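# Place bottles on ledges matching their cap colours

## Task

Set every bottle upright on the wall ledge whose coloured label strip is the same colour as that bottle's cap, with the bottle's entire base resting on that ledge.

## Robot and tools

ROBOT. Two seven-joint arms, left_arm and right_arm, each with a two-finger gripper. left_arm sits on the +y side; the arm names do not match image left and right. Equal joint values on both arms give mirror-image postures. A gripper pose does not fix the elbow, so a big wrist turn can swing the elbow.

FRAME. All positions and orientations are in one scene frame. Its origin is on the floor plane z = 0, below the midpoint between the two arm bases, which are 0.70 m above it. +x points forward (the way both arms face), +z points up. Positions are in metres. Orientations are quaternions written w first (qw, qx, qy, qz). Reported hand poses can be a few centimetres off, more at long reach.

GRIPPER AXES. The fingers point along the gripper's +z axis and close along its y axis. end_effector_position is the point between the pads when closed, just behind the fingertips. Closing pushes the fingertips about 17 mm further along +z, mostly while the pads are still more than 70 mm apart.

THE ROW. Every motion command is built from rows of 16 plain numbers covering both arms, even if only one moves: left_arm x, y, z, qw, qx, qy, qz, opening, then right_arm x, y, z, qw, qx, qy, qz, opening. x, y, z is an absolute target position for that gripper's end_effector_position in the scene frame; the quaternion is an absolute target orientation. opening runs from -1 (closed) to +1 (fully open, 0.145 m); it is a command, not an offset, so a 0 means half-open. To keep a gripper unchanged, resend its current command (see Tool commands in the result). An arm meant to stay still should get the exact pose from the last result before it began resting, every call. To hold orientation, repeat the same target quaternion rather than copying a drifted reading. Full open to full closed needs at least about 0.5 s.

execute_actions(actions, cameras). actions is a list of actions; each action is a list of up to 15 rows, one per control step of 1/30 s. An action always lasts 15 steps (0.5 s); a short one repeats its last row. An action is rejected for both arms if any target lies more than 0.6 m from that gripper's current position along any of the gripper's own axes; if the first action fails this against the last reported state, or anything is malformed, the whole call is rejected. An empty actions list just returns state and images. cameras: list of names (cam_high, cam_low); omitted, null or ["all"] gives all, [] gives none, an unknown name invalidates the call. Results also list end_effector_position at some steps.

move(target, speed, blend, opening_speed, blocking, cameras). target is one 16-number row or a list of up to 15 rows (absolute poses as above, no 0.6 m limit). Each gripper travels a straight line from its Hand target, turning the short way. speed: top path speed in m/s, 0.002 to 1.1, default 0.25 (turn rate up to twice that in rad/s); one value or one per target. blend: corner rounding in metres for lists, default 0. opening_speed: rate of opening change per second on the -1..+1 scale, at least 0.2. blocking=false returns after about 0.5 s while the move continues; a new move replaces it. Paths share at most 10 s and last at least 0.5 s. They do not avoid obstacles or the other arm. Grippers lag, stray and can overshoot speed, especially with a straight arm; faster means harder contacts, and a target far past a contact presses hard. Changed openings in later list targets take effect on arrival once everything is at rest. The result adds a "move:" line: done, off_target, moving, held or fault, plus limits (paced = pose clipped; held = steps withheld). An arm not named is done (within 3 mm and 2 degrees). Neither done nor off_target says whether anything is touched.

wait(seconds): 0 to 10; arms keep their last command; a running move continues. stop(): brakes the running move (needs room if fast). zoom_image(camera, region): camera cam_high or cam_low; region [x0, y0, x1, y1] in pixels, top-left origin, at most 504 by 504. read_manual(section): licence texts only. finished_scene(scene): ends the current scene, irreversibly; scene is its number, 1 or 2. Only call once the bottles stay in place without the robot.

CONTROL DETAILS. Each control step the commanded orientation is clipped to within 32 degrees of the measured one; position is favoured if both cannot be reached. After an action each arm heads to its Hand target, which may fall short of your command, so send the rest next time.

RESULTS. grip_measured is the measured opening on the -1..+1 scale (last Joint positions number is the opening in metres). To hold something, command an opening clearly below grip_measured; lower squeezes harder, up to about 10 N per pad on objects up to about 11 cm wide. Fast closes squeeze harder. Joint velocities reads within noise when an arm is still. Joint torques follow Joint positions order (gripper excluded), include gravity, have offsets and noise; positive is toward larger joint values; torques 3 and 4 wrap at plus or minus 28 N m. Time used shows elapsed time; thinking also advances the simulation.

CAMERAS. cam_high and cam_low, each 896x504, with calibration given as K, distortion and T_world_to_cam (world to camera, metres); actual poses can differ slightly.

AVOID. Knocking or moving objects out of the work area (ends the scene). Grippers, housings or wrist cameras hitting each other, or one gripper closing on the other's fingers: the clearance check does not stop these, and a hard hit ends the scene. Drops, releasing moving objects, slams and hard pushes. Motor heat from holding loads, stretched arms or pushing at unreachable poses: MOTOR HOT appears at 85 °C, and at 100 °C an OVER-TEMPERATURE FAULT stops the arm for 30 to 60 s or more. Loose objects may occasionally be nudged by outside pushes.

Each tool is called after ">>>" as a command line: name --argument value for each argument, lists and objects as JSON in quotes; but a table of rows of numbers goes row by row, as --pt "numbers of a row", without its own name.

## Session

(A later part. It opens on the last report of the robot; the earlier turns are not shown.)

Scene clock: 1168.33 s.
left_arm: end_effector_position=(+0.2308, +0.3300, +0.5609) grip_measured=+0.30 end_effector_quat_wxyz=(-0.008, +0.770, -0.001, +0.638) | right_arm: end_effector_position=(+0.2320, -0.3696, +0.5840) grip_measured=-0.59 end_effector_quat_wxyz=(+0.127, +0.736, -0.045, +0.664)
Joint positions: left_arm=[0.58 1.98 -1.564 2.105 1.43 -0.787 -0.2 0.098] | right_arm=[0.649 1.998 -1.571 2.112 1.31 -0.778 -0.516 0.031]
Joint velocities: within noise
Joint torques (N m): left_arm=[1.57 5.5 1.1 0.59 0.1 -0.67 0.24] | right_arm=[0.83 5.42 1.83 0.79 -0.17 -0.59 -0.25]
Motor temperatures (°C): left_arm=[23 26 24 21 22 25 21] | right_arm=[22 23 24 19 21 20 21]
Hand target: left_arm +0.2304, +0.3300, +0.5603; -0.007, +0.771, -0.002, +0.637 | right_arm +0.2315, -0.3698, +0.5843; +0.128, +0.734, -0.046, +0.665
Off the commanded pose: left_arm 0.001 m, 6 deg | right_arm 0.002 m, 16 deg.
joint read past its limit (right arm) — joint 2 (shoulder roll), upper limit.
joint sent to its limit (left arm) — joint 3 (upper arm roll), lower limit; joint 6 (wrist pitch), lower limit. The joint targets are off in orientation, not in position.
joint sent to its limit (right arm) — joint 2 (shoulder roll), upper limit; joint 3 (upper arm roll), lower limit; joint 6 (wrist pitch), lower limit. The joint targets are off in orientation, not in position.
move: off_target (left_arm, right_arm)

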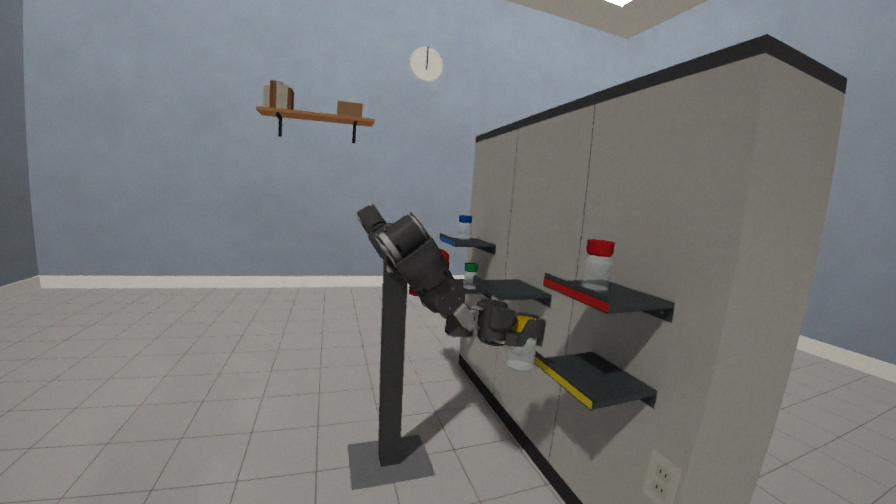

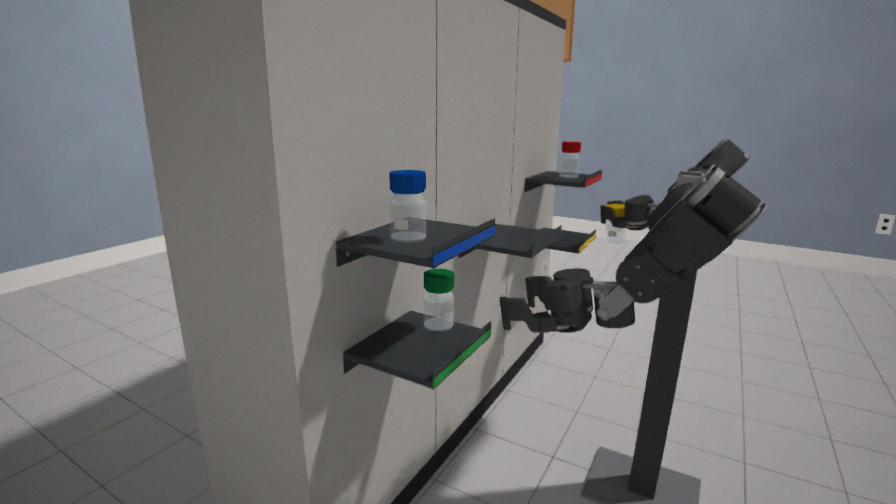

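>>> move --pt "0.23 0.33 0.56 0 0.7373 0 0.6756 0.3 0.24 -0.37 0.603 0 0.7373 0 0.6756 -0.9" --pt "0.23 0.33 0.56 0 0.7373 0 0.6756 0.3 0.38 -0.385 0.60 0 0.7373 0 0.6756 -0.9" --speed 0.2

>>> zoom_image --camera "cam_high" --region '[470, 220, 670, 420]'

>>> zoom_image --camera "cam_low" --region '[500, 130, 620, 270]'

Scene clock: 1181.23 s.
left_arm: end_effector_position=(+0.2308, +0.3300, +0.5609) grip_measured=+0.30 end_effector_quat_wxyz=(-0.008, +0.770, -0.001, +0.638) | right_arm: end_effector_position=(+0.3792, -0.3857, +0.5959) grip_measured=-0.59 end_effector_quat_wxyz=(+0.002, +0.742, -0.001, +0.671)
Joint positions: left_arm=[0.58 1.98 -1.564 2.105 1.43 -0.787 -0.2 0.098] | right_arm=[0.921 1.49 -1.267 1.438 1.559 -0.248 0.053 0.031]
Joint velocities: within noise
Joint torques (N m): left_arm=[1.54 5.5 1.1 0.61 0.1 -0.67 0.24] | right_arm=[3.81 5.16 6.26 0.42 0.15 -0.56 0.17]
Motor temperatures (°C): left_arm=[23 26 24 21 21 25 21] | right_arm=[22 23 24 19 20 20 21]
Hand target: left_arm +0.2304, +0.3300, +0.5603; -0.007, +0.771, -0.002, +0.637 | right_arm +0.3800, -0.3850, +0.6000; +0.000, +0.737, +0.000, +0.676
Off the commanded pose: left_arm 0.001 m, 6 deg | right_arm 0.004 m, 1 deg.
joint sent to its limit (left arm) — joint 3 (upper arm roll), lower limit; joint 6 (wrist pitch), lower limit. The joint targets are off in orientation, not in position.
joint sent to its limit (right arm) — joint 5 (forearm roll), upper limit. The joint targets still meet the commanded pose.
move: off_target (left_arm, right_arm)

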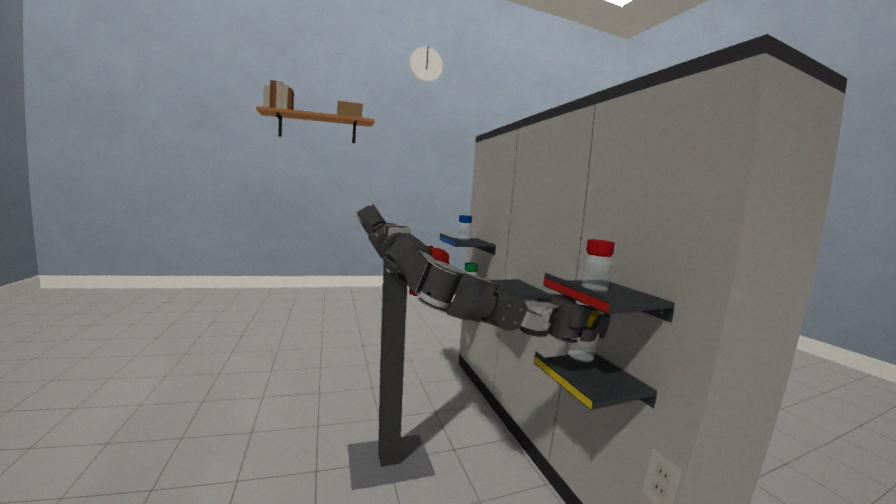

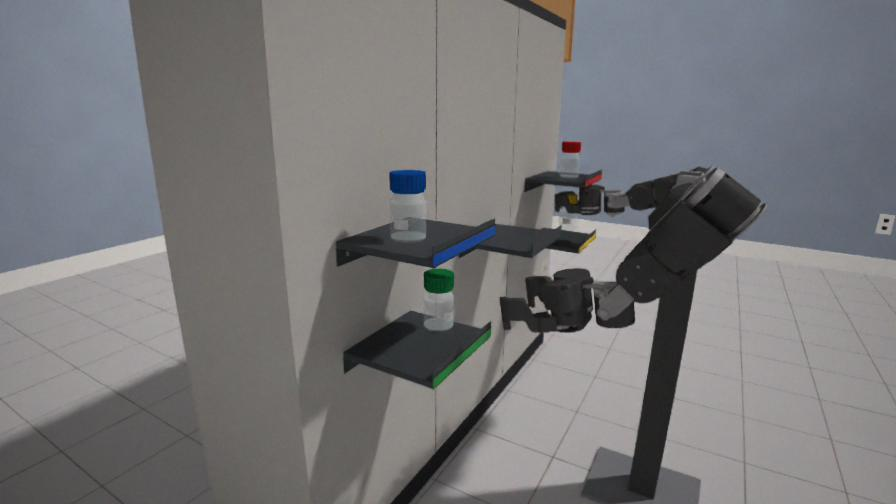

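Scaled by 2.520 from the camera's 896x504 image, which has a finer 1280x720 frame.

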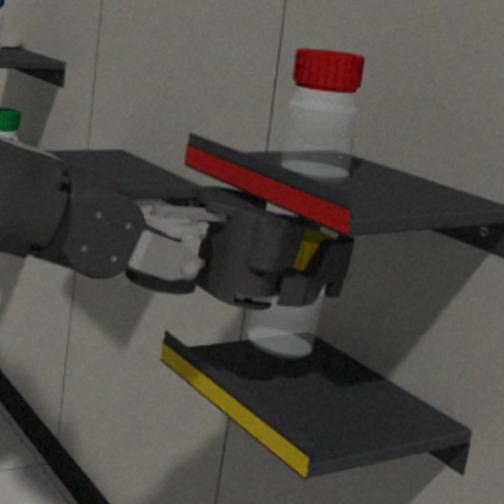

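Scaled by 3.600 from the camera's 896x504 image, which has a finer 1280x720 frame.

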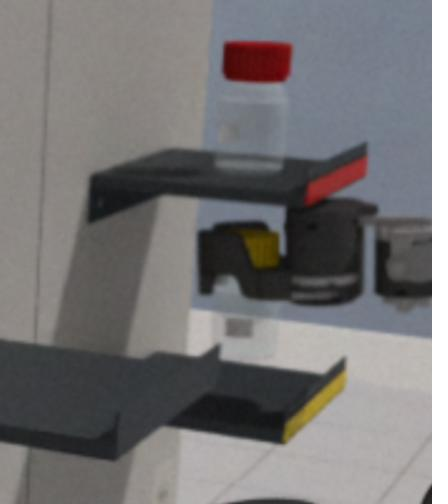

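>>> move --pt "0.23 0.33 0.56 0 0.7373 0 0.6756 0.3 0.385 -0.385 0.575 0 0.7373 0 0.6756 -0.9" --pt "0.23 0.33 0.56 0 0.7373 0 0.6756 0.3 0.385 -0.385 0.556 0 0.7373 0 0.6756 -0.9" --speed '[0.1,0.035]'

>>> zoom_image --camera "cam_high" --region '[530, 290, 650, 420]'

>>> zoom_image --camera "cam_low" --region '[500, 130, 620, 270]'

Scene clock: 1198.40 s.
left_arm: end_effector_position=(+0.2308, +0.3300, +0.5609) grip_measured=+0.30 end_effector_quat_wxyz=(-0.008, +0.770, -0.001, +0.638) | right_arm: end_effector_position=(+0.3855, -0.3874, +0.5618) grip_measured=-0.59 end_effector_quat_wxyz=(+0.003, +0.731, -0.003, +0.682)
Joint positions: left_arm=[0.58 1.98 -1.564 2.105 1.43 -0.787 -0.2 0.098] | right_arm=[0.816 1.385 -1.267 1.317 1.546 -0.388 0.074 0.031]
Joint velocities: within noise
Joint torques (N m): left_arm=[1.57 5.5 1.09 0.61 0.1 -0.67 0.24] | right_arm=[3.02 4.36 2.89 0.34 0.07 -0.25 0.15]
Motor temperatures (°C): left_arm=[23 26 24 21 21 25 21] | right_arm=[22 24 25 19 20 21 21]
Hand target: left_arm +0.2304, +0.3300, +0.5603; -0.007, +0.771, -0.002, +0.637 | right_arm +0.3849, -0.3851, +0.5561; +0.000, +0.737, +0.000, +0.676
Off the commanded pose: left_arm 0.001 m, 6 deg | right_arm 0.006 m, 1 deg.
joint sent to its limit (left arm) — joint 3 (upper arm roll), lower limit; joint 6 (wrist pitch), lower limit. The joint targets are off in orientation, not in position.
move: off_target (left_arm, right_arm)

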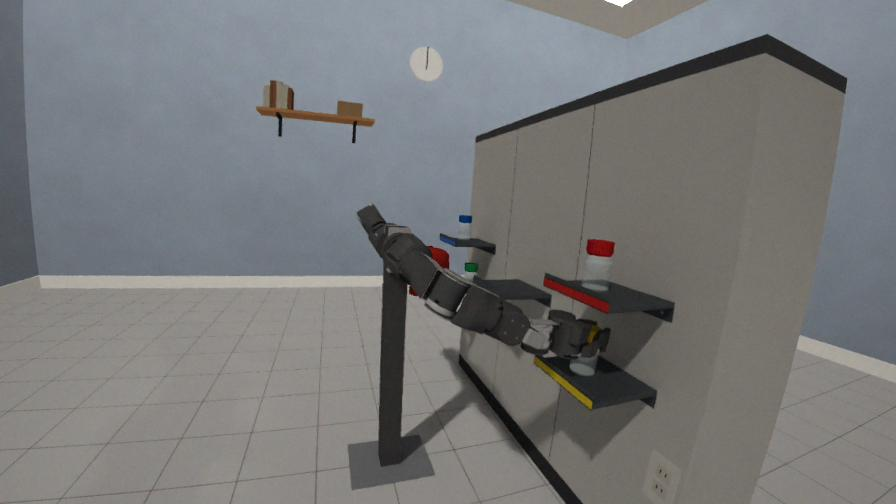

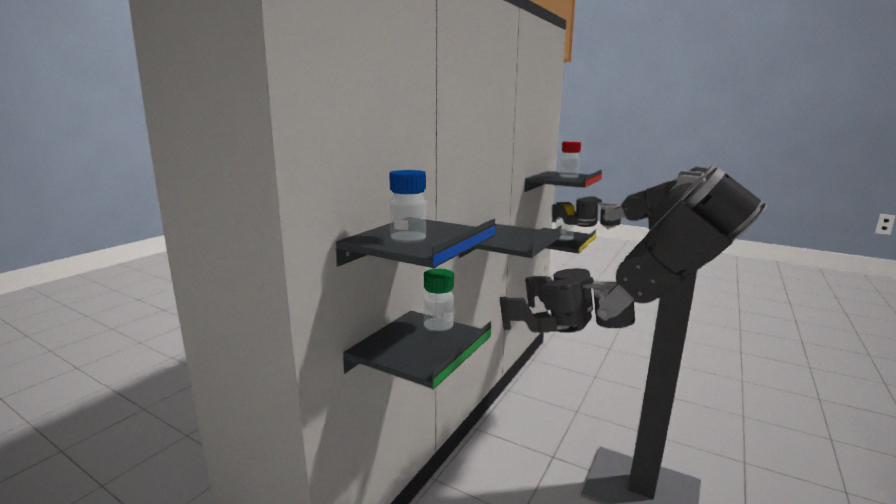

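Scaled by 3.877 from the camera's 896x504 image, which has a finer 1280x720 frame.

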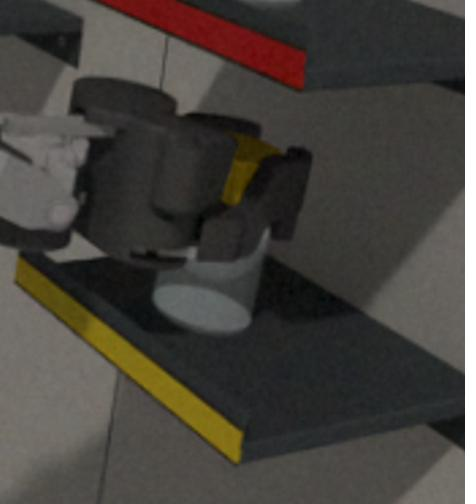

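Scaled by 3.600 from the camera's 896x504 image, which has a finer 1280x720 frame.

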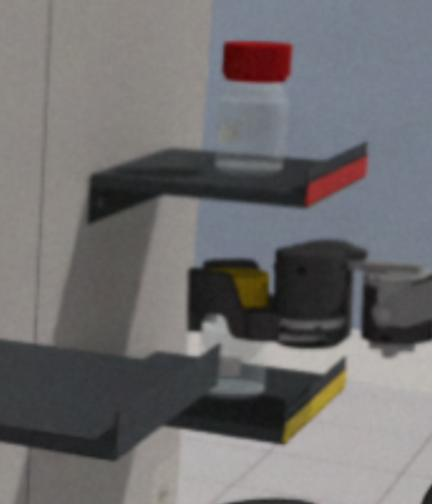

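>>> move --pt "0.23 0.33 0.56 0 0.7373 0 0.6756 0.3 0.385 -0.385 0.558 0 0.7373 0 0.6756 0.3" --pt "0.25 0.34 0.55 0 0.7373 0 0.6756 0.3 0.24 -0.385 0.565 0 0.7373 0 0.6756 0.3" --pt "0.35 0.337 0.548 0 0.7373 0 0.6756 0.3 0.22 -0.36 0.565 0 0.7373 0 0.6756 0.3" --speed 0.15 --opening_speed 1

>>> zoom_image --camera "cam_high" --region '[530, 290, 650, 420]'

>>> zoom_image --camera "cam_low" --region '[370, 250, 530, 400]'

Scene clock: 1209.10 s.
left_arm: end_effector_position=(+0.3504, +0.3367, +0.5487) grip_measured=+0.30 end_effector_quat_wxyz=(+0.000, +0.736, +0.001, +0.677) | right_arm: end_effector_position=(+0.2299, -0.3587, +0.5607) grip_measured=+0.30 end_effector_quat_wxyz=(+0.008, +0.773, +0.009, +0.634)
Joint positions: left_arm=[0.812 1.488 -1.424 1.658 1.462 -0.519 -0.197 0.098] | right_arm=[0.592 1.996 -1.57 1.975 1.559 -0.781 0.004 0.098]
Joint velocities: within noise
Joint torques (N m): left_arm=[4.84 5.13 2.82 0.7 0.09 -0.54 0.23] | right_arm=[0.62 6.21 1.7 0.35 0.17 -0.54 -0.16]
Motor temperatures (°C): left_arm=[23 26 24 21 21 25 21] | right_arm=[22 24 25 19 20 20 21]
Hand target: left_arm +0.3500, +0.3368, +0.5480; +0.000, +0.737, +0.000, +0.676 | right_arm +0.2289, -0.3600, +0.5600; +0.010, +0.774, +0.005, +0.633
Off the commanded pose: left_arm 0.001 m, 0 deg | right_arm 0.011 m, 6 deg.
joint sent to its limit (right arm) — joint 3 (upper arm roll), lower limit; joint 5 (forearm roll), upper limit; joint 6 (wrist pitch), lower limit. The joint targets are off in position and orientation.
move: off_target (right_arm)

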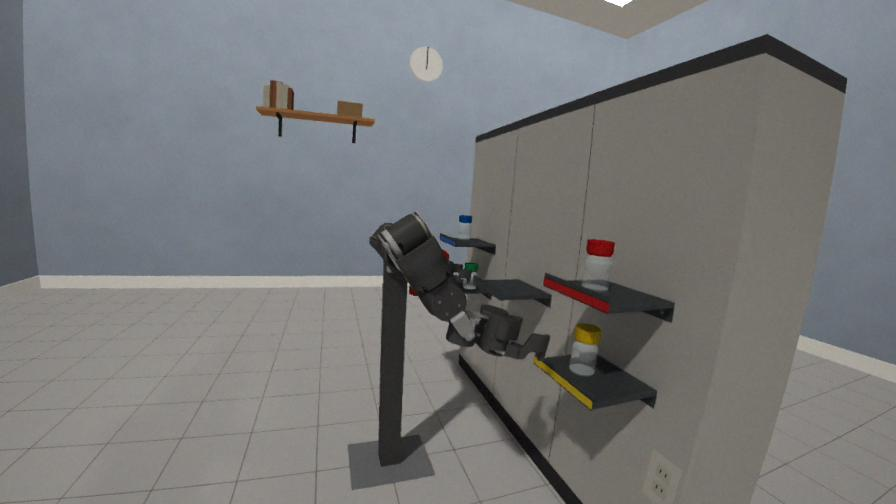

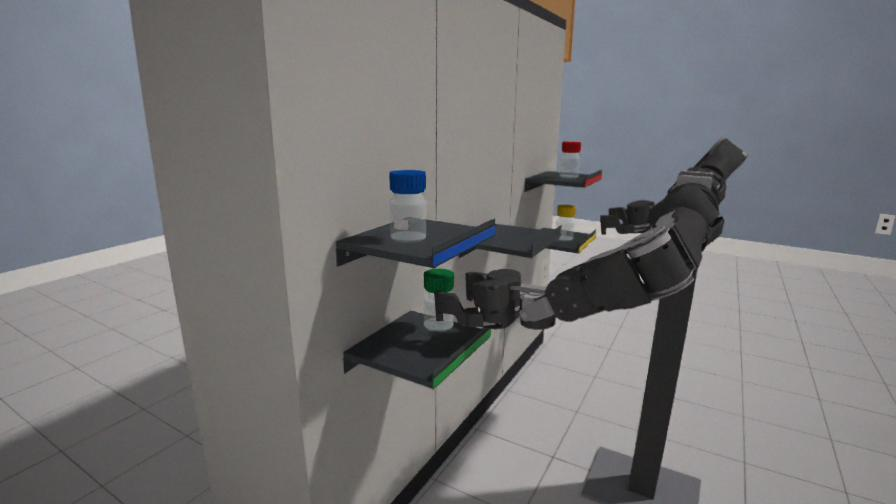

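Scaled by 3.877 from the camera's 896x504 image, which has a finer 1280x720 frame.

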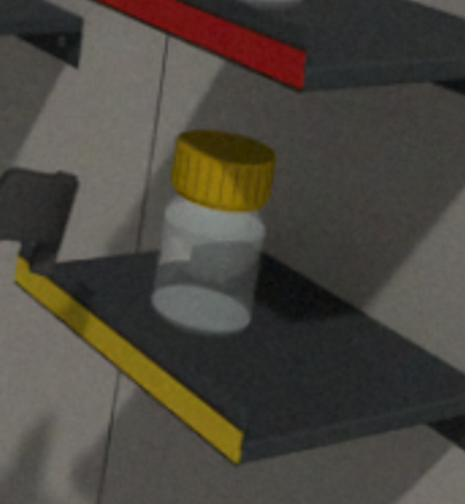

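Scaled by 3.150 from the camera's 896x504 image, which has a finer 1280x720 frame.

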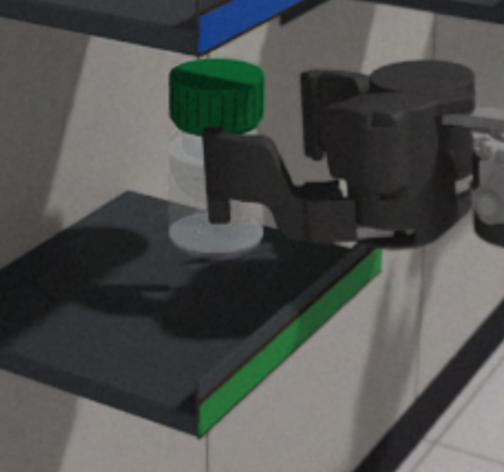

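>>> move --pt "0.41 0.335 0.550 0 0.7373 0 0.6756 0.3 0.23 -0.36 0.57 0 0.766 0 0.643 0.3" --pt "0.41 0.335 0.550 0 0.7373 0 0.6756 -0.9 0.23 -0.36 0.57 0 0.766 0 0.643 0.3" --pt "0.405 0.335 0.568 0 0.7373 0 0.6756 -0.9 0.23 -0.36 0.57 0 0.766 0 0.643 0.3" --pt "0.40 0.395 0.568 0 0.7373 0 0.6756 -0.9 0.23 -0.36 0.57 0 0.766 0 0.643 0.3" --pt "0.40 0.395 0.547 0 0.7373 0 0.6756 -0.9 0.23 -0.36 0.57 0 0.766 0 0.643 0.3" --speed '[0.12,0.1,0.05,0.1,0.04]' --opening_speed 1.2

>>> zoom_image --camera "cam_low" --region '[370, 250, 530, 400]'

Scene clock: 1223.40 s.
left_arm: end_effector_position=(+0.4002, +0.3975, +0.5513) grip_measured=-0.56 end_effector_quat_wxyz=(-0.004, +0.734, +0.002, +0.679) | right_arm: end_effector_position=(+0.2344, -0.3584, +0.5685) grip_measured=+0.30 end_effector_quat_wxyz=(+0.008, +0.762, +0.008, +0.647)
Joint positions: left_arm=[0.931 1.3 -1.392 1.162 1.579 -0.393 0.145 0.033] | right_arm=[0.626 1.996 -1.57 1.977 1.559 -0.781 0.003 0.098]
Joint velocities: within noise
Joint torques (N m): left_arm=[5.34 3.65 2.25 0.08 0.24 -0.59 0.23] | right_arm=[0.99 6.47 1.7 0.4 0.17 -0.44 -0.15]
Motor temperatures (°C): left_arm=[24 26 24 21 21 25 21] | right_arm=[21 24 24 19 20 20 21]
Hand target: left_arm +0.3999, +0.3950, +0.5470; +0.000, +0.737, +0.000, +0.675 | right_arm +0.2335, -0.3598, +0.5679; +0.011, +0.763, +0.005, +0.646
Off the commanded pose: left_arm 0.005 m, 1 deg | right_arm 0.005 m, 1 deg.
joint sent to its limit (right arm) — joint 2 (shoulder roll), upper limit; joint 3 (upper arm roll), lower limit; joint 5 (forearm roll), upper limit. The joint targets are off in position, not in orientation.
move: off_target (left_arm, right_arm)

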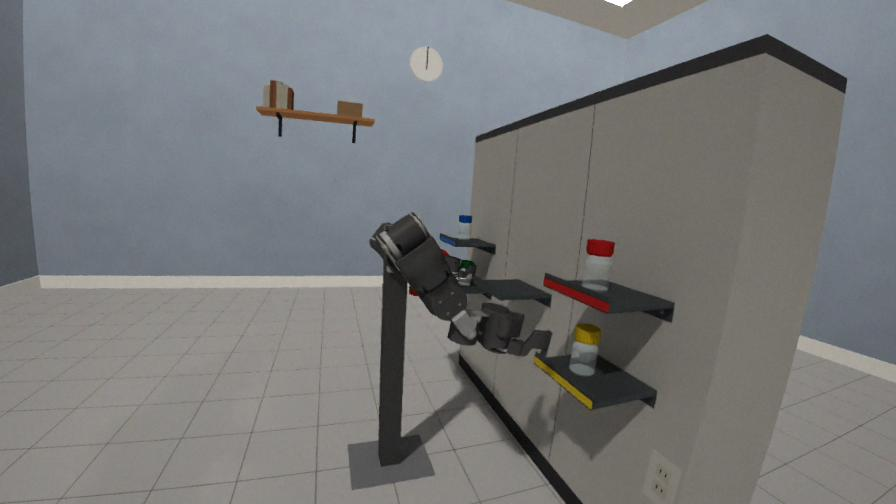

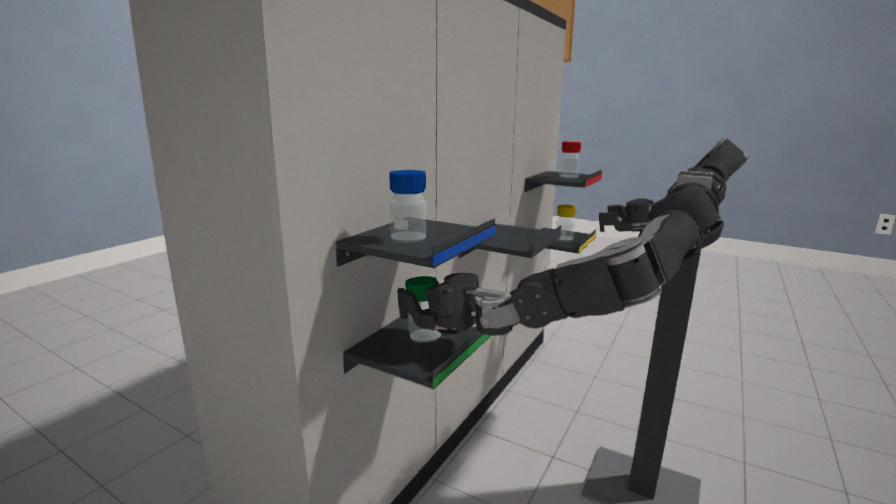

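Scaled by 3.150 from the camera's 896x504 image, which has a finer 1280x720 frame.

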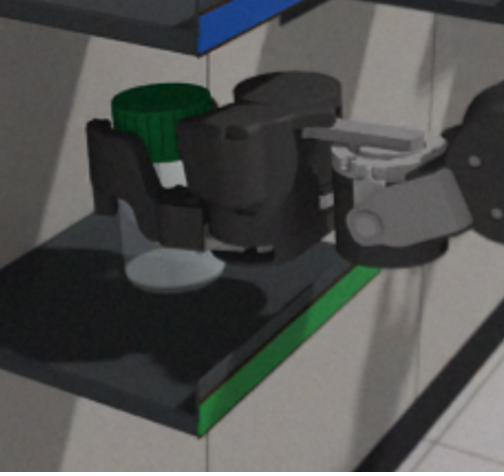

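>>> move --pt "0.40 0.395 0.552 0 0.6884 0 0.7254 -0.9 0.23 -0.36 0.57 0 0.766 0 0.643 0.3" --pt "0.40 0.395 0.538 0 0.6884 0 0.7254 -0.9 0.23 -0.36 0.57 0 0.766 0 0.643 0.3" --speed 0.04

>>> zoom_image --camera "cam_low" --region '[370, 250, 530, 400]'

Scene clock: 1235.07 s.
left_arm: end_effector_position=(+0.4003, +0.3991, +0.5543) grip_measured=-0.56 end_effector_quat_wxyz=(-0.006, +0.669, +0.000, +0.744) | right_arm: end_effector_position=(+0.2344, -0.3584, +0.5685) grip_measured=+0.30 end_effector_quat_wxyz=(+0.008, +0.762, +0.008, +0.647)
Joint positions: left_arm=[0.794 1.221 -1.287 1.059 1.588 -0.623 0.199 0.034] | right_arm=[0.626 1.996 -1.57 1.977 1.559 -0.781 0.003 0.098]
Joint velocities: within noise
Joint torques (N m): left_arm=[3.05 2.89 1.02 -0.32 0.17 0.32 0.09] | right_arm=[1.07 6.34 1.68 0.43 0.17 -0.44 -0.17]
Motor temperatures (°C): left_arm=[24 26 24 21 21 25 21] | right_arm=[21 24 24 19 20 20 21]
Hand target: left_arm +0.3994, +0.3948, +0.5382; +0.000, +0.688, +0.000, +0.725 | right_arm +0.2335, -0.3598, +0.5679; +0.011, +0.763, +0.005, +0.646
Off the commanded pose: left_arm 0.017 m, 3 deg | right_arm 0.005 m, 1 deg.
joint read past its limit (left arm) — joint 5 (forearm roll), upper limit.
joint sent to its limit (left arm) — joint 5 (forearm roll), upper limit. The joint targets still meet the commanded pose.
joint sent to its limit (right arm) — joint 2 (shoulder roll), upper limit; joint 3 (upper arm roll), lower limit; joint 5 (forearm roll), upper limit. The joint targets are off in position, not in orientation.
move: off_target (left_arm, right_arm)

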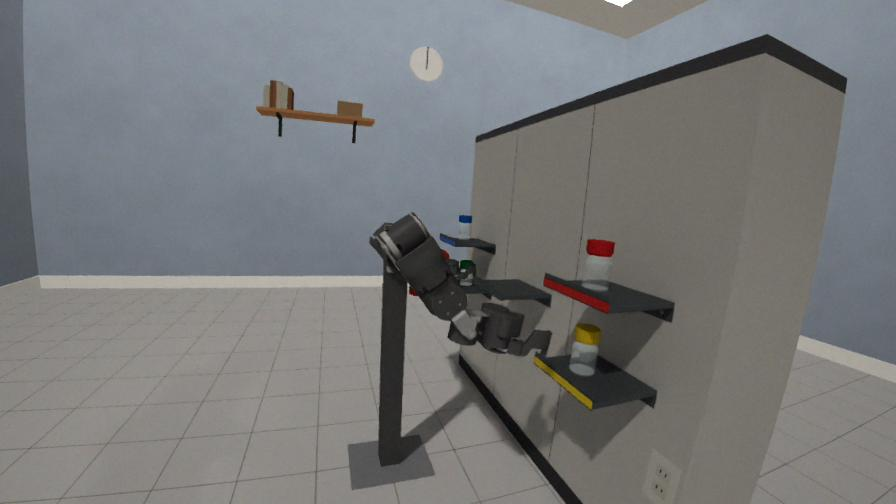

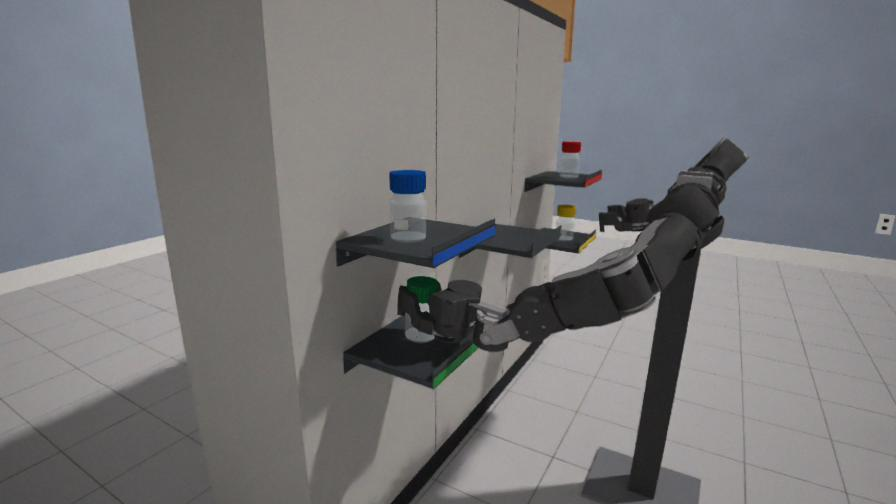

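Scaled by 3.150 from the camera's 896x504 image, which has a finer 1280x720 frame.

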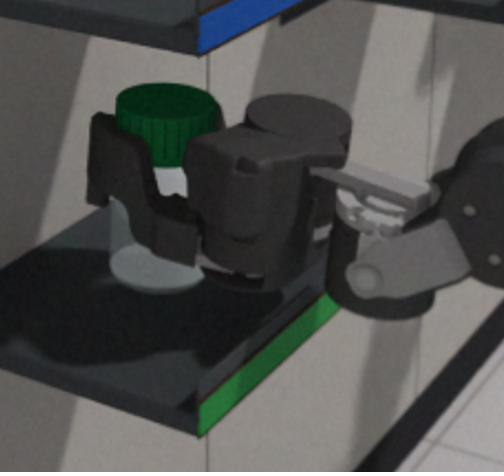

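Pressed in contact. Ease up and release.

>>> move --pt "0.40 0.397 0.552 0 0.71 0 0.704 -0.9 0.23 -0.36 0.57 0 0.766 0 0.643 0.3" --pt "0.40 0.397 0.552 0 0.71 0 0.704 0.3 0.23 -0.36 0.57 0 0.766 0 0.643 0.3" --pt "0.25 0.397 0.557 0 0.71 0 0.704 0.3 0.23 -0.36 0.57 0 0.766 0 0.643 0.3" --speed '[0.04,0.04,0.12]' --opening_speed 0.7

>>> zoom_image --camera "cam_low" --region '[320, 150, 620, 400]'

Scene clock: 1248.40 s.
left_arm: end_effector_position=(+0.2506, +0.3980, +0.5590) grip_measured=+0.30 end_effector_quat_wxyz=(-0.046, +0.752, -0.013, +0.658) | right_arm: end_effector_position=(+0.2344, -0.3584, +0.5685) grip_measured=+0.30 end_effector_quat_wxyz=(+0.008, +0.762, +0.008, +0.647)
Joint positions: left_arm=[0.643 1.885 -1.563 1.761 1.585 -0.788 0.045 0.098] | right_arm=[0.626 1.996 -1.57 1.977 1.559 -0.781 0.003 0.098]
Joint velocities: within noise
Joint torques (N m): left_arm=[1.89 5.53 1.4 -0.2 0.19 -0.64 0.16] | right_arm=[1.07 6.26 1.73 0.53 0.18 -0.44 -0.16]
Motor temperatures (°C): left_arm=[24 26 24 20 21 25 21] | right_arm=[21 24 23 19 20 20 21]
Hand target: left_arm +0.2503, +0.3968, +0.5572; -0.043, +0.753, -0.013, +0.656 | right_arm +0.2335, -0.3598, +0.5679; +0.011, +0.763, +0.005, +0.646
Off the commanded pose: left_arm 0.002 m, 9 deg | right_arm 0.005 m, 1 deg.
joint sent to its limit (left arm) — joint 3 (upper arm roll), lower limit; joint 5 (forearm roll), upper limit; joint 6 (wrist pitch), lower limit. The joint targets are off in orientation, not in position.
joint sent to its limit (right arm) — joint 2 (shoulder roll), upper limit; joint 3 (upper arm roll), lower limit; joint 5 (forearm roll), upper limit. The joint targets are off in position, not in orientation.
move: off_target (left_arm, right_arm)

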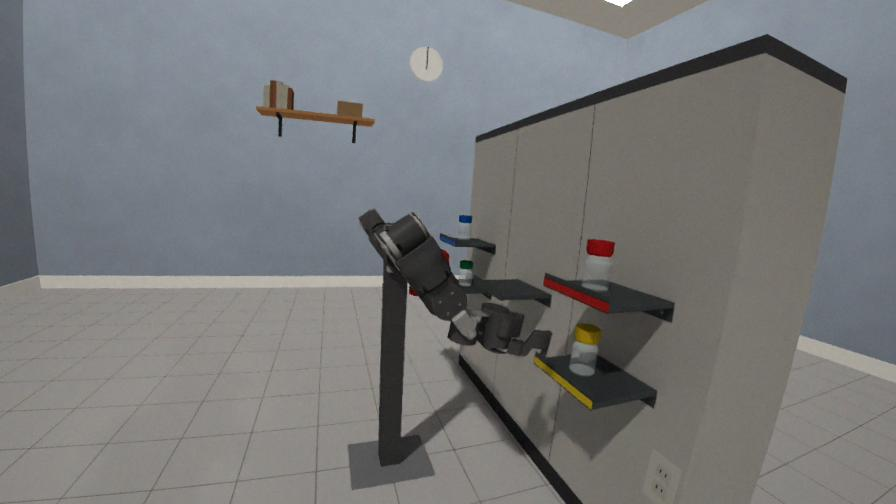

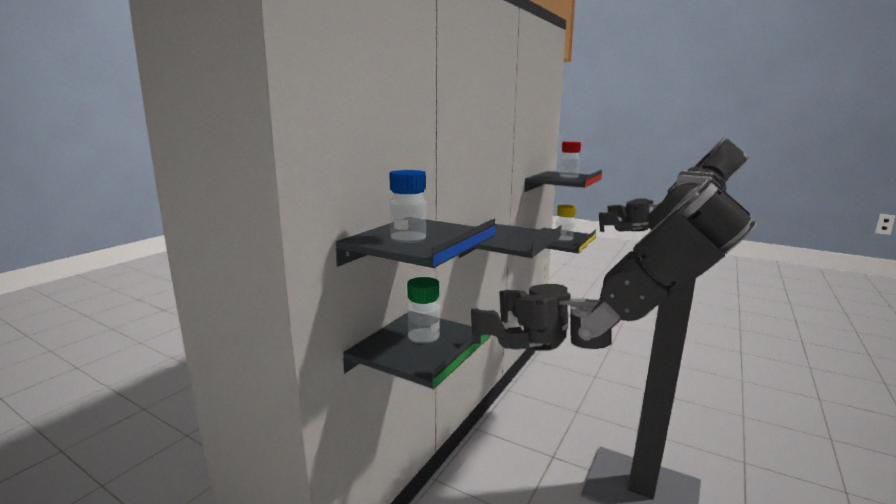

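Scaled by 1.680 from the camera's 896x504 image, which has a finer 1280x720 frame.

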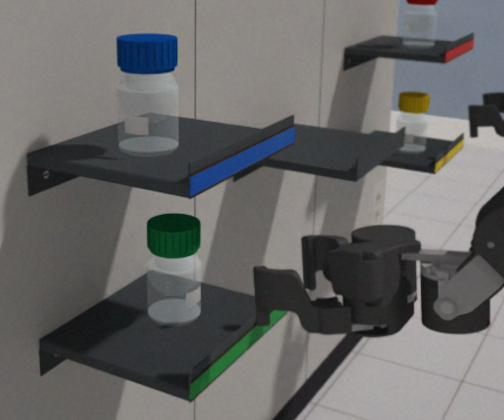

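>>> move --pt "0.408 0.39 0.553 0 0.7373 0 0.6756 0.3 0.385 -0.386 0.563 0 0.7373 0 0.6756 0.3" --pt "0.408 0.39 0.553 0 0.7373 0 0.6756 -0.8 0.385 -0.386 0.563 0 0.7373 0 0.6756 -0.8" --speed 0.2 --opening_speed 1.2

>>> zoom_image --camera "cam_low" --region '[370, 250, 530, 400]'

>>> zoom_image --camera "cam_high" --region '[530, 290, 650, 420]'

Scene clock: 1350.43 s.
left_arm: end_effector_position=(+0.4083, +0.3907, +0.5537) grip_measured=-0.39 end_effector_quat_wxyz=(-0.001, +0.736, +0.002, +0.677) | right_arm: end_effector_position=(+0.3847, -0.3863, +0.5619) grip_measured=-0.58 end_effector_quat_wxyz=(+0.002, +0.738, +0.000, +0.675)
Joint positions: left_arm=[0.912 1.274 -1.325 1.161 1.545 -0.345 0.124 0.046] | right_arm=[0.89 1.398 -1.348 1.33 1.559 -0.374 0.074 0.032]
Joint velocities: within noise
Joint torques (N m): left_arm=[6.69 4.95 2.78 0.49 0.15 -0.58 0.23] | right_arm=[3.76 5.18 5.27 0.29 0.19 -0.37 0.15]
Motor temperatures (°C): left_arm=[22 26 24 20 21 25 21] | right_arm=[21 25 23 19 20 20 21]
Hand target: left_arm +0.4079, +0.3901, +0.5529; +0.000, +0.737, +0.000, +0.675 | right_arm +0.3850, -0.3860, +0.5630; +0.000, +0.737, +0.000, +0.676
Off the commanded pose: left_arm 0.001 m, 0 deg | right_arm 0.001 m, 0 deg.
joint sent to its limit (right arm) — joint 5 (forearm roll), upper limit. The joint targets still meet the commanded pose.
move: done

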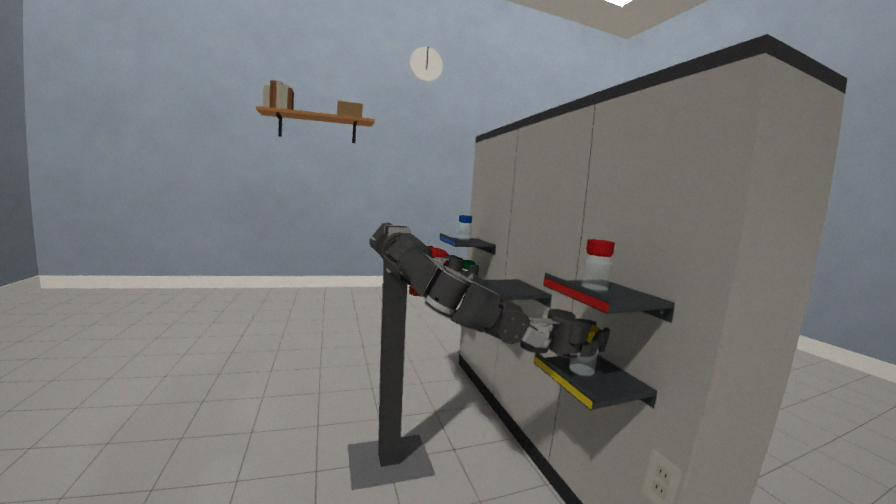

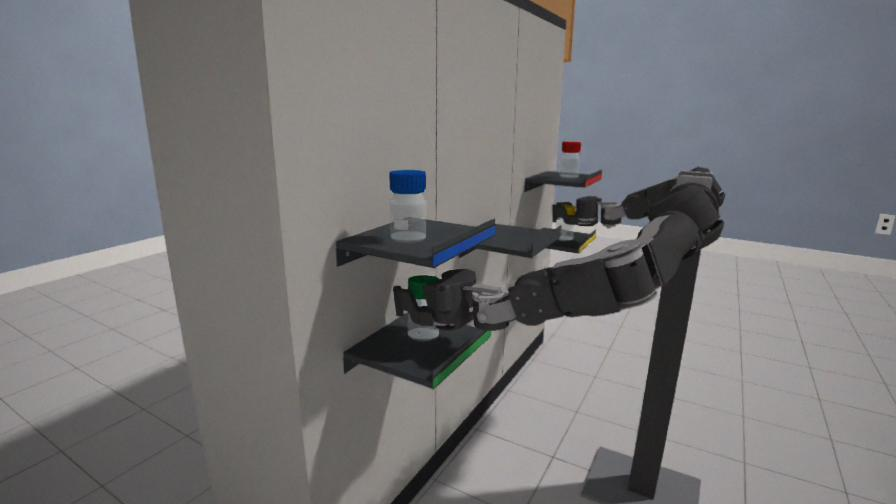

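Scaled by 3.150 from the camera's 896x504 image, which has a finer 1280x720 frame.

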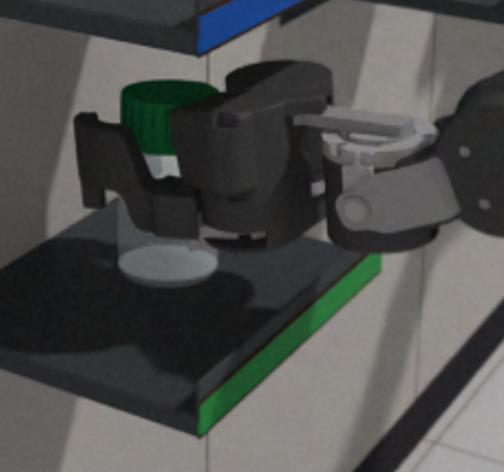

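Scaled by 3.877 from the camera's 896x504 image, which has a finer 1280x720 frame.

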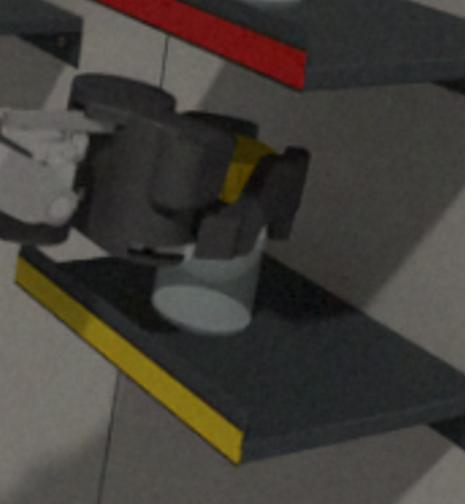

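>>> move --pt "0.408 0.39 0.553 0 0.7373 0 0.6756 0.2 0.385 -0.386 0.563 0 0.7373 0 0.6756 0.3" --pt "0.408 0.392 0.564 0 0.7373 0 0.6756 0.2 0.385 -0.386 0.563 0 0.7373 0 0.6756 0.3" --pt "0.408 0.392 0.564 0 0.7373 0 0.6756 -0.8 0.25 -0.386 0.57 0 0.7373 0 0.6756 0.3" --speed 0.2 --opening_speed 1.2

>>> zoom_image --camera "cam_low" --region '[370, 250, 530, 400]'

Scene clock: 1365.63 s.
left_arm: end_effector_position=(+0.4086, +0.3939, +0.5694) grip_measured=-0.58 end_effector_quat_wxyz=(-0.003, +0.730, +0.002, +0.683) | right_arm: end_effector_position=(+0.2507, -0.3856, +0.5710) grip_measured=+0.30 end_effector_quat_wxyz=(+0.037, +0.743, +0.016, +0.668)
Joint positions: left_arm=[0.945 1.3 -1.32 1.182 1.545 -0.323 0.125 0.032] | right_arm=[0.684 1.92 -1.57 1.829 1.559 -0.781 0.022 0.098]
Joint velocities: within noise
Joint torques (N m): left_arm=[5.95 4.18 2.15 0.61 0.2 -0.24 0.21] | right_arm=[1.04 5.74 2.09 0.16 0.2 -0.56 -0.11]
Motor temperatures (°C): left_arm=[24 26 24 20 21 25 21] | right_arm=[21 25 24 19 20 20 21]
Hand target: left_arm +0.4079, +0.3919, +0.5640; +0.000, +0.737, +0.000, +0.676 | right_arm +0.2502, -0.3858, +0.5701; +0.037, +0.743, +0.014, +0.668
Off the commanded pose: left_arm 0.006 m, 1 deg | right_arm 0.001 m, 5 deg.
joint sent to its limit (right arm) — joint 3 (upper arm roll), lower limit; joint 5 (forearm roll), upper limit; joint 6 (wrist pitch), lower limit. The joint targets are off in orientation, not in position.
move: off_target (left_arm, right_arm); target 3's new opening was sent with left_arm's hand 0.004 m and 1 deg from that target

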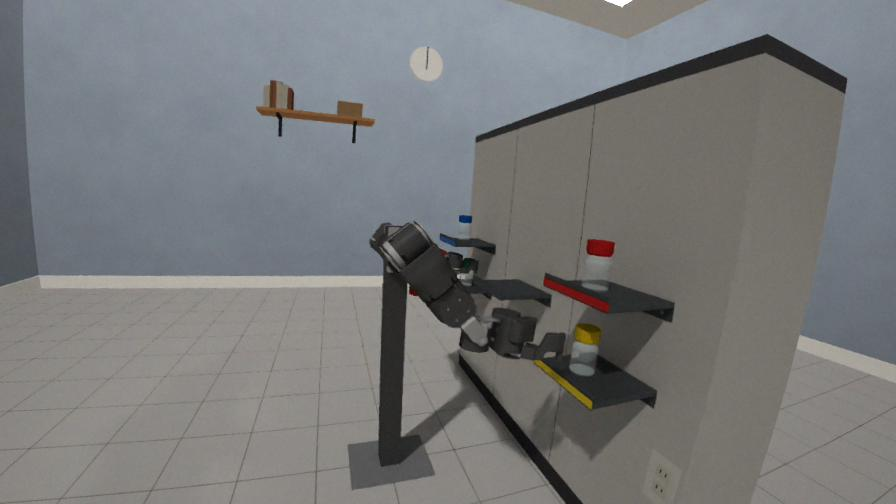

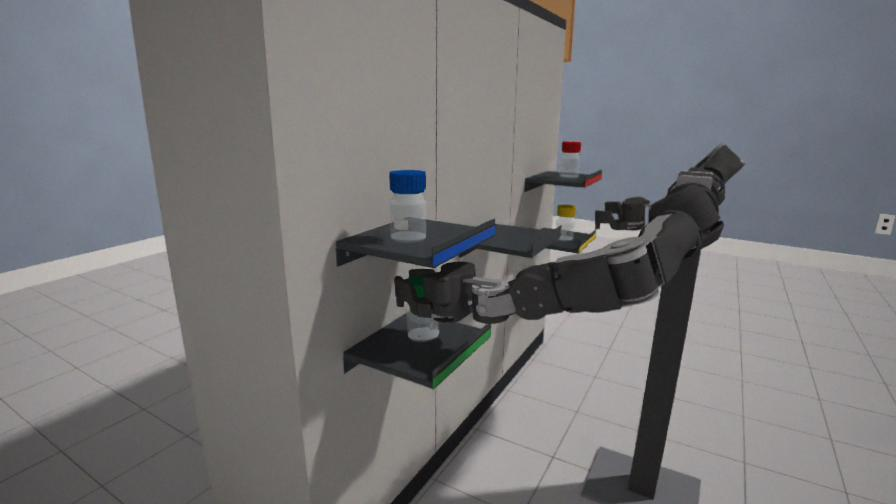

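Scaled by 3.150 from the camera's 896x504 image, which has a finer 1280x720 frame.

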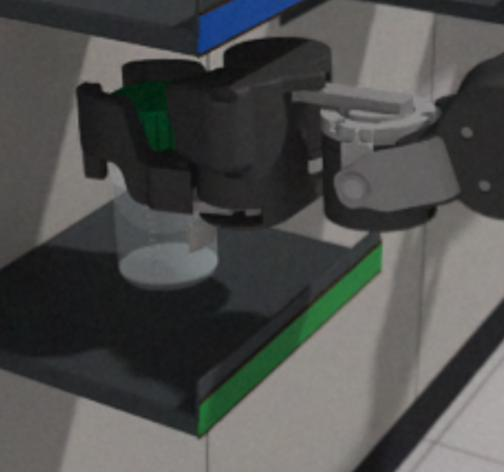

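>>> move --pt "0.408 0.392 0.567 0 0.7373 0 0.6756 0.3 0.24 -0.386 0.58 0 0.7373 0 0.6756 0.3" --pt "0.24 0.39 0.57 0 0.7373 0 0.6756 0.3 0.22 -0.386 0.65 0 0.7373 0 0.6756 0.3" --pt "0.23 0.41 0.745 0 0.7373 0 0.6756 0.3 0.23 -0.386 0.74 0 0.7373 0 0.6756 0.3" --pt "0.403 0.43 0.745 0 0.7373 0 0.6756 0.3 0.383 -0.386 0.738 0 0.7373 0 0.6756 0.3" --pt "0.403 0.43 0.745 0 0.7373 0 0.6756 -0.8 0.383 -0.386 0.738 0 0.7373 0 0.6756 -0.8" --speed 0.25 --opening_speed 1.2

>>> zoom_image --camera "cam_low" --region '[370, 130, 530, 280]'

>>> zoom_image --camera "cam_high" --region '[530, 210, 650, 320]'

Scene clock: 1387.97 s.
left_arm: end_effector_position=(+0.4028, +0.4309, +0.7445) grip_measured=-0.56 end_effector_quat_wxyz=(-0.002, +0.738, +0.001, +0.675) | right_arm: end_effector_position=(+0.3827, -0.3857, +0.7387) grip_measured=-0.56 end_effector_quat_wxyz=(-0.002, +0.737, +0.000, +0.676)
Joint positions: left_arm=[1.484 1.369 -1.125 1.1 1.355 0.397 0.307 0.033] | right_arm=[1.711 1.518 -1.454 1.458 1.545 0.343 0.066 0.034]
Joint velocities: within noise
Joint torques (N m): left_arm=[6.76 0.67 3.12 1.09 0.32 -0.63 0.2] | right_arm=[3.55 -1.28 4.11 0.46 0.12 -0.53 -0.09]
Motor temperatures (°C): left_arm=[24 26 24 20 21 25 21] | right_arm=[21 25 24 19 20 21 21]
Hand target: left_arm +0.4030, +0.4299, +0.7451; +0.000, +0.737, +0.000, +0.676 | right_arm +0.3830, -0.3860, +0.7379; +0.000, +0.737, +0.000, +0.675
Off the commanded pose: left_arm 0.001 m, 0 deg | right_arm 0.001 m, 0 deg.
move: done; limits=paced

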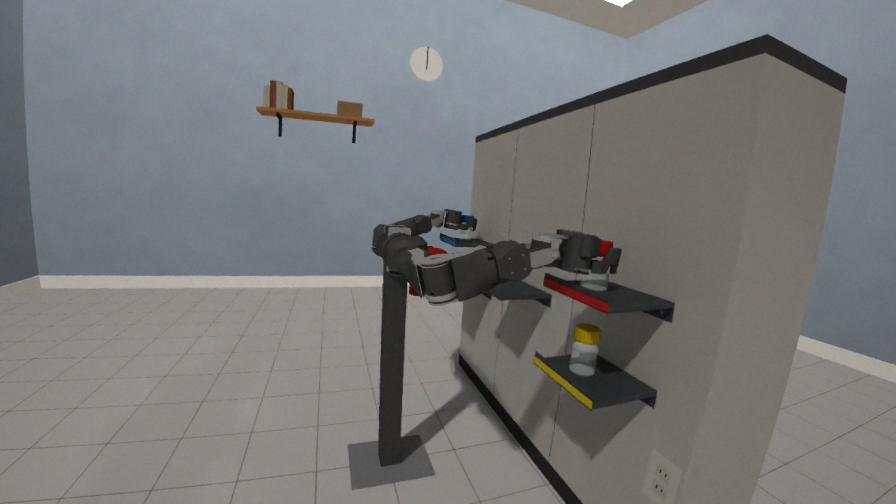

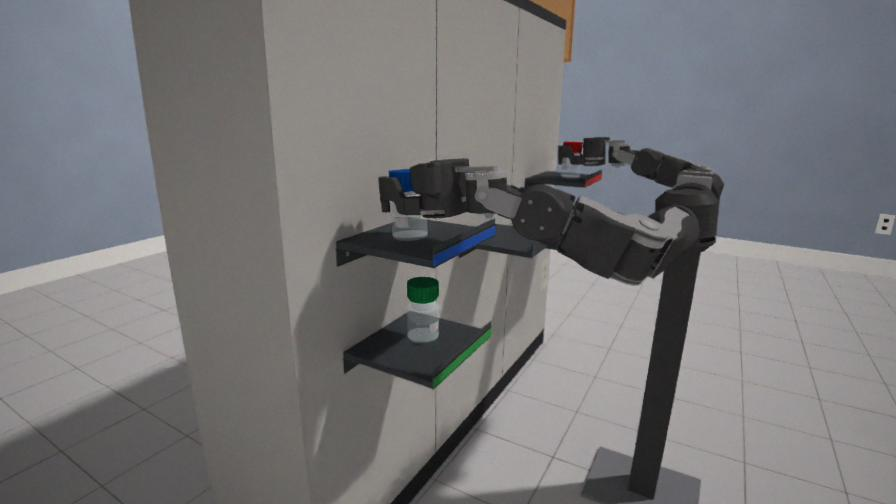

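Scaled by 3.150 from the camera's 896x504 image, which has a finer 1280x720 frame.

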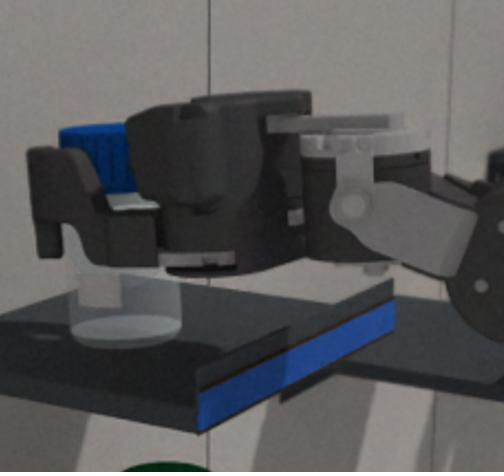

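Scaled by 4.200 from the camera's 896x504 image, which has a finer 1280x720 frame.

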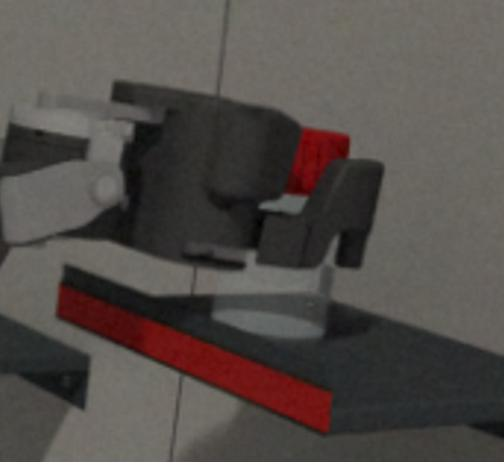

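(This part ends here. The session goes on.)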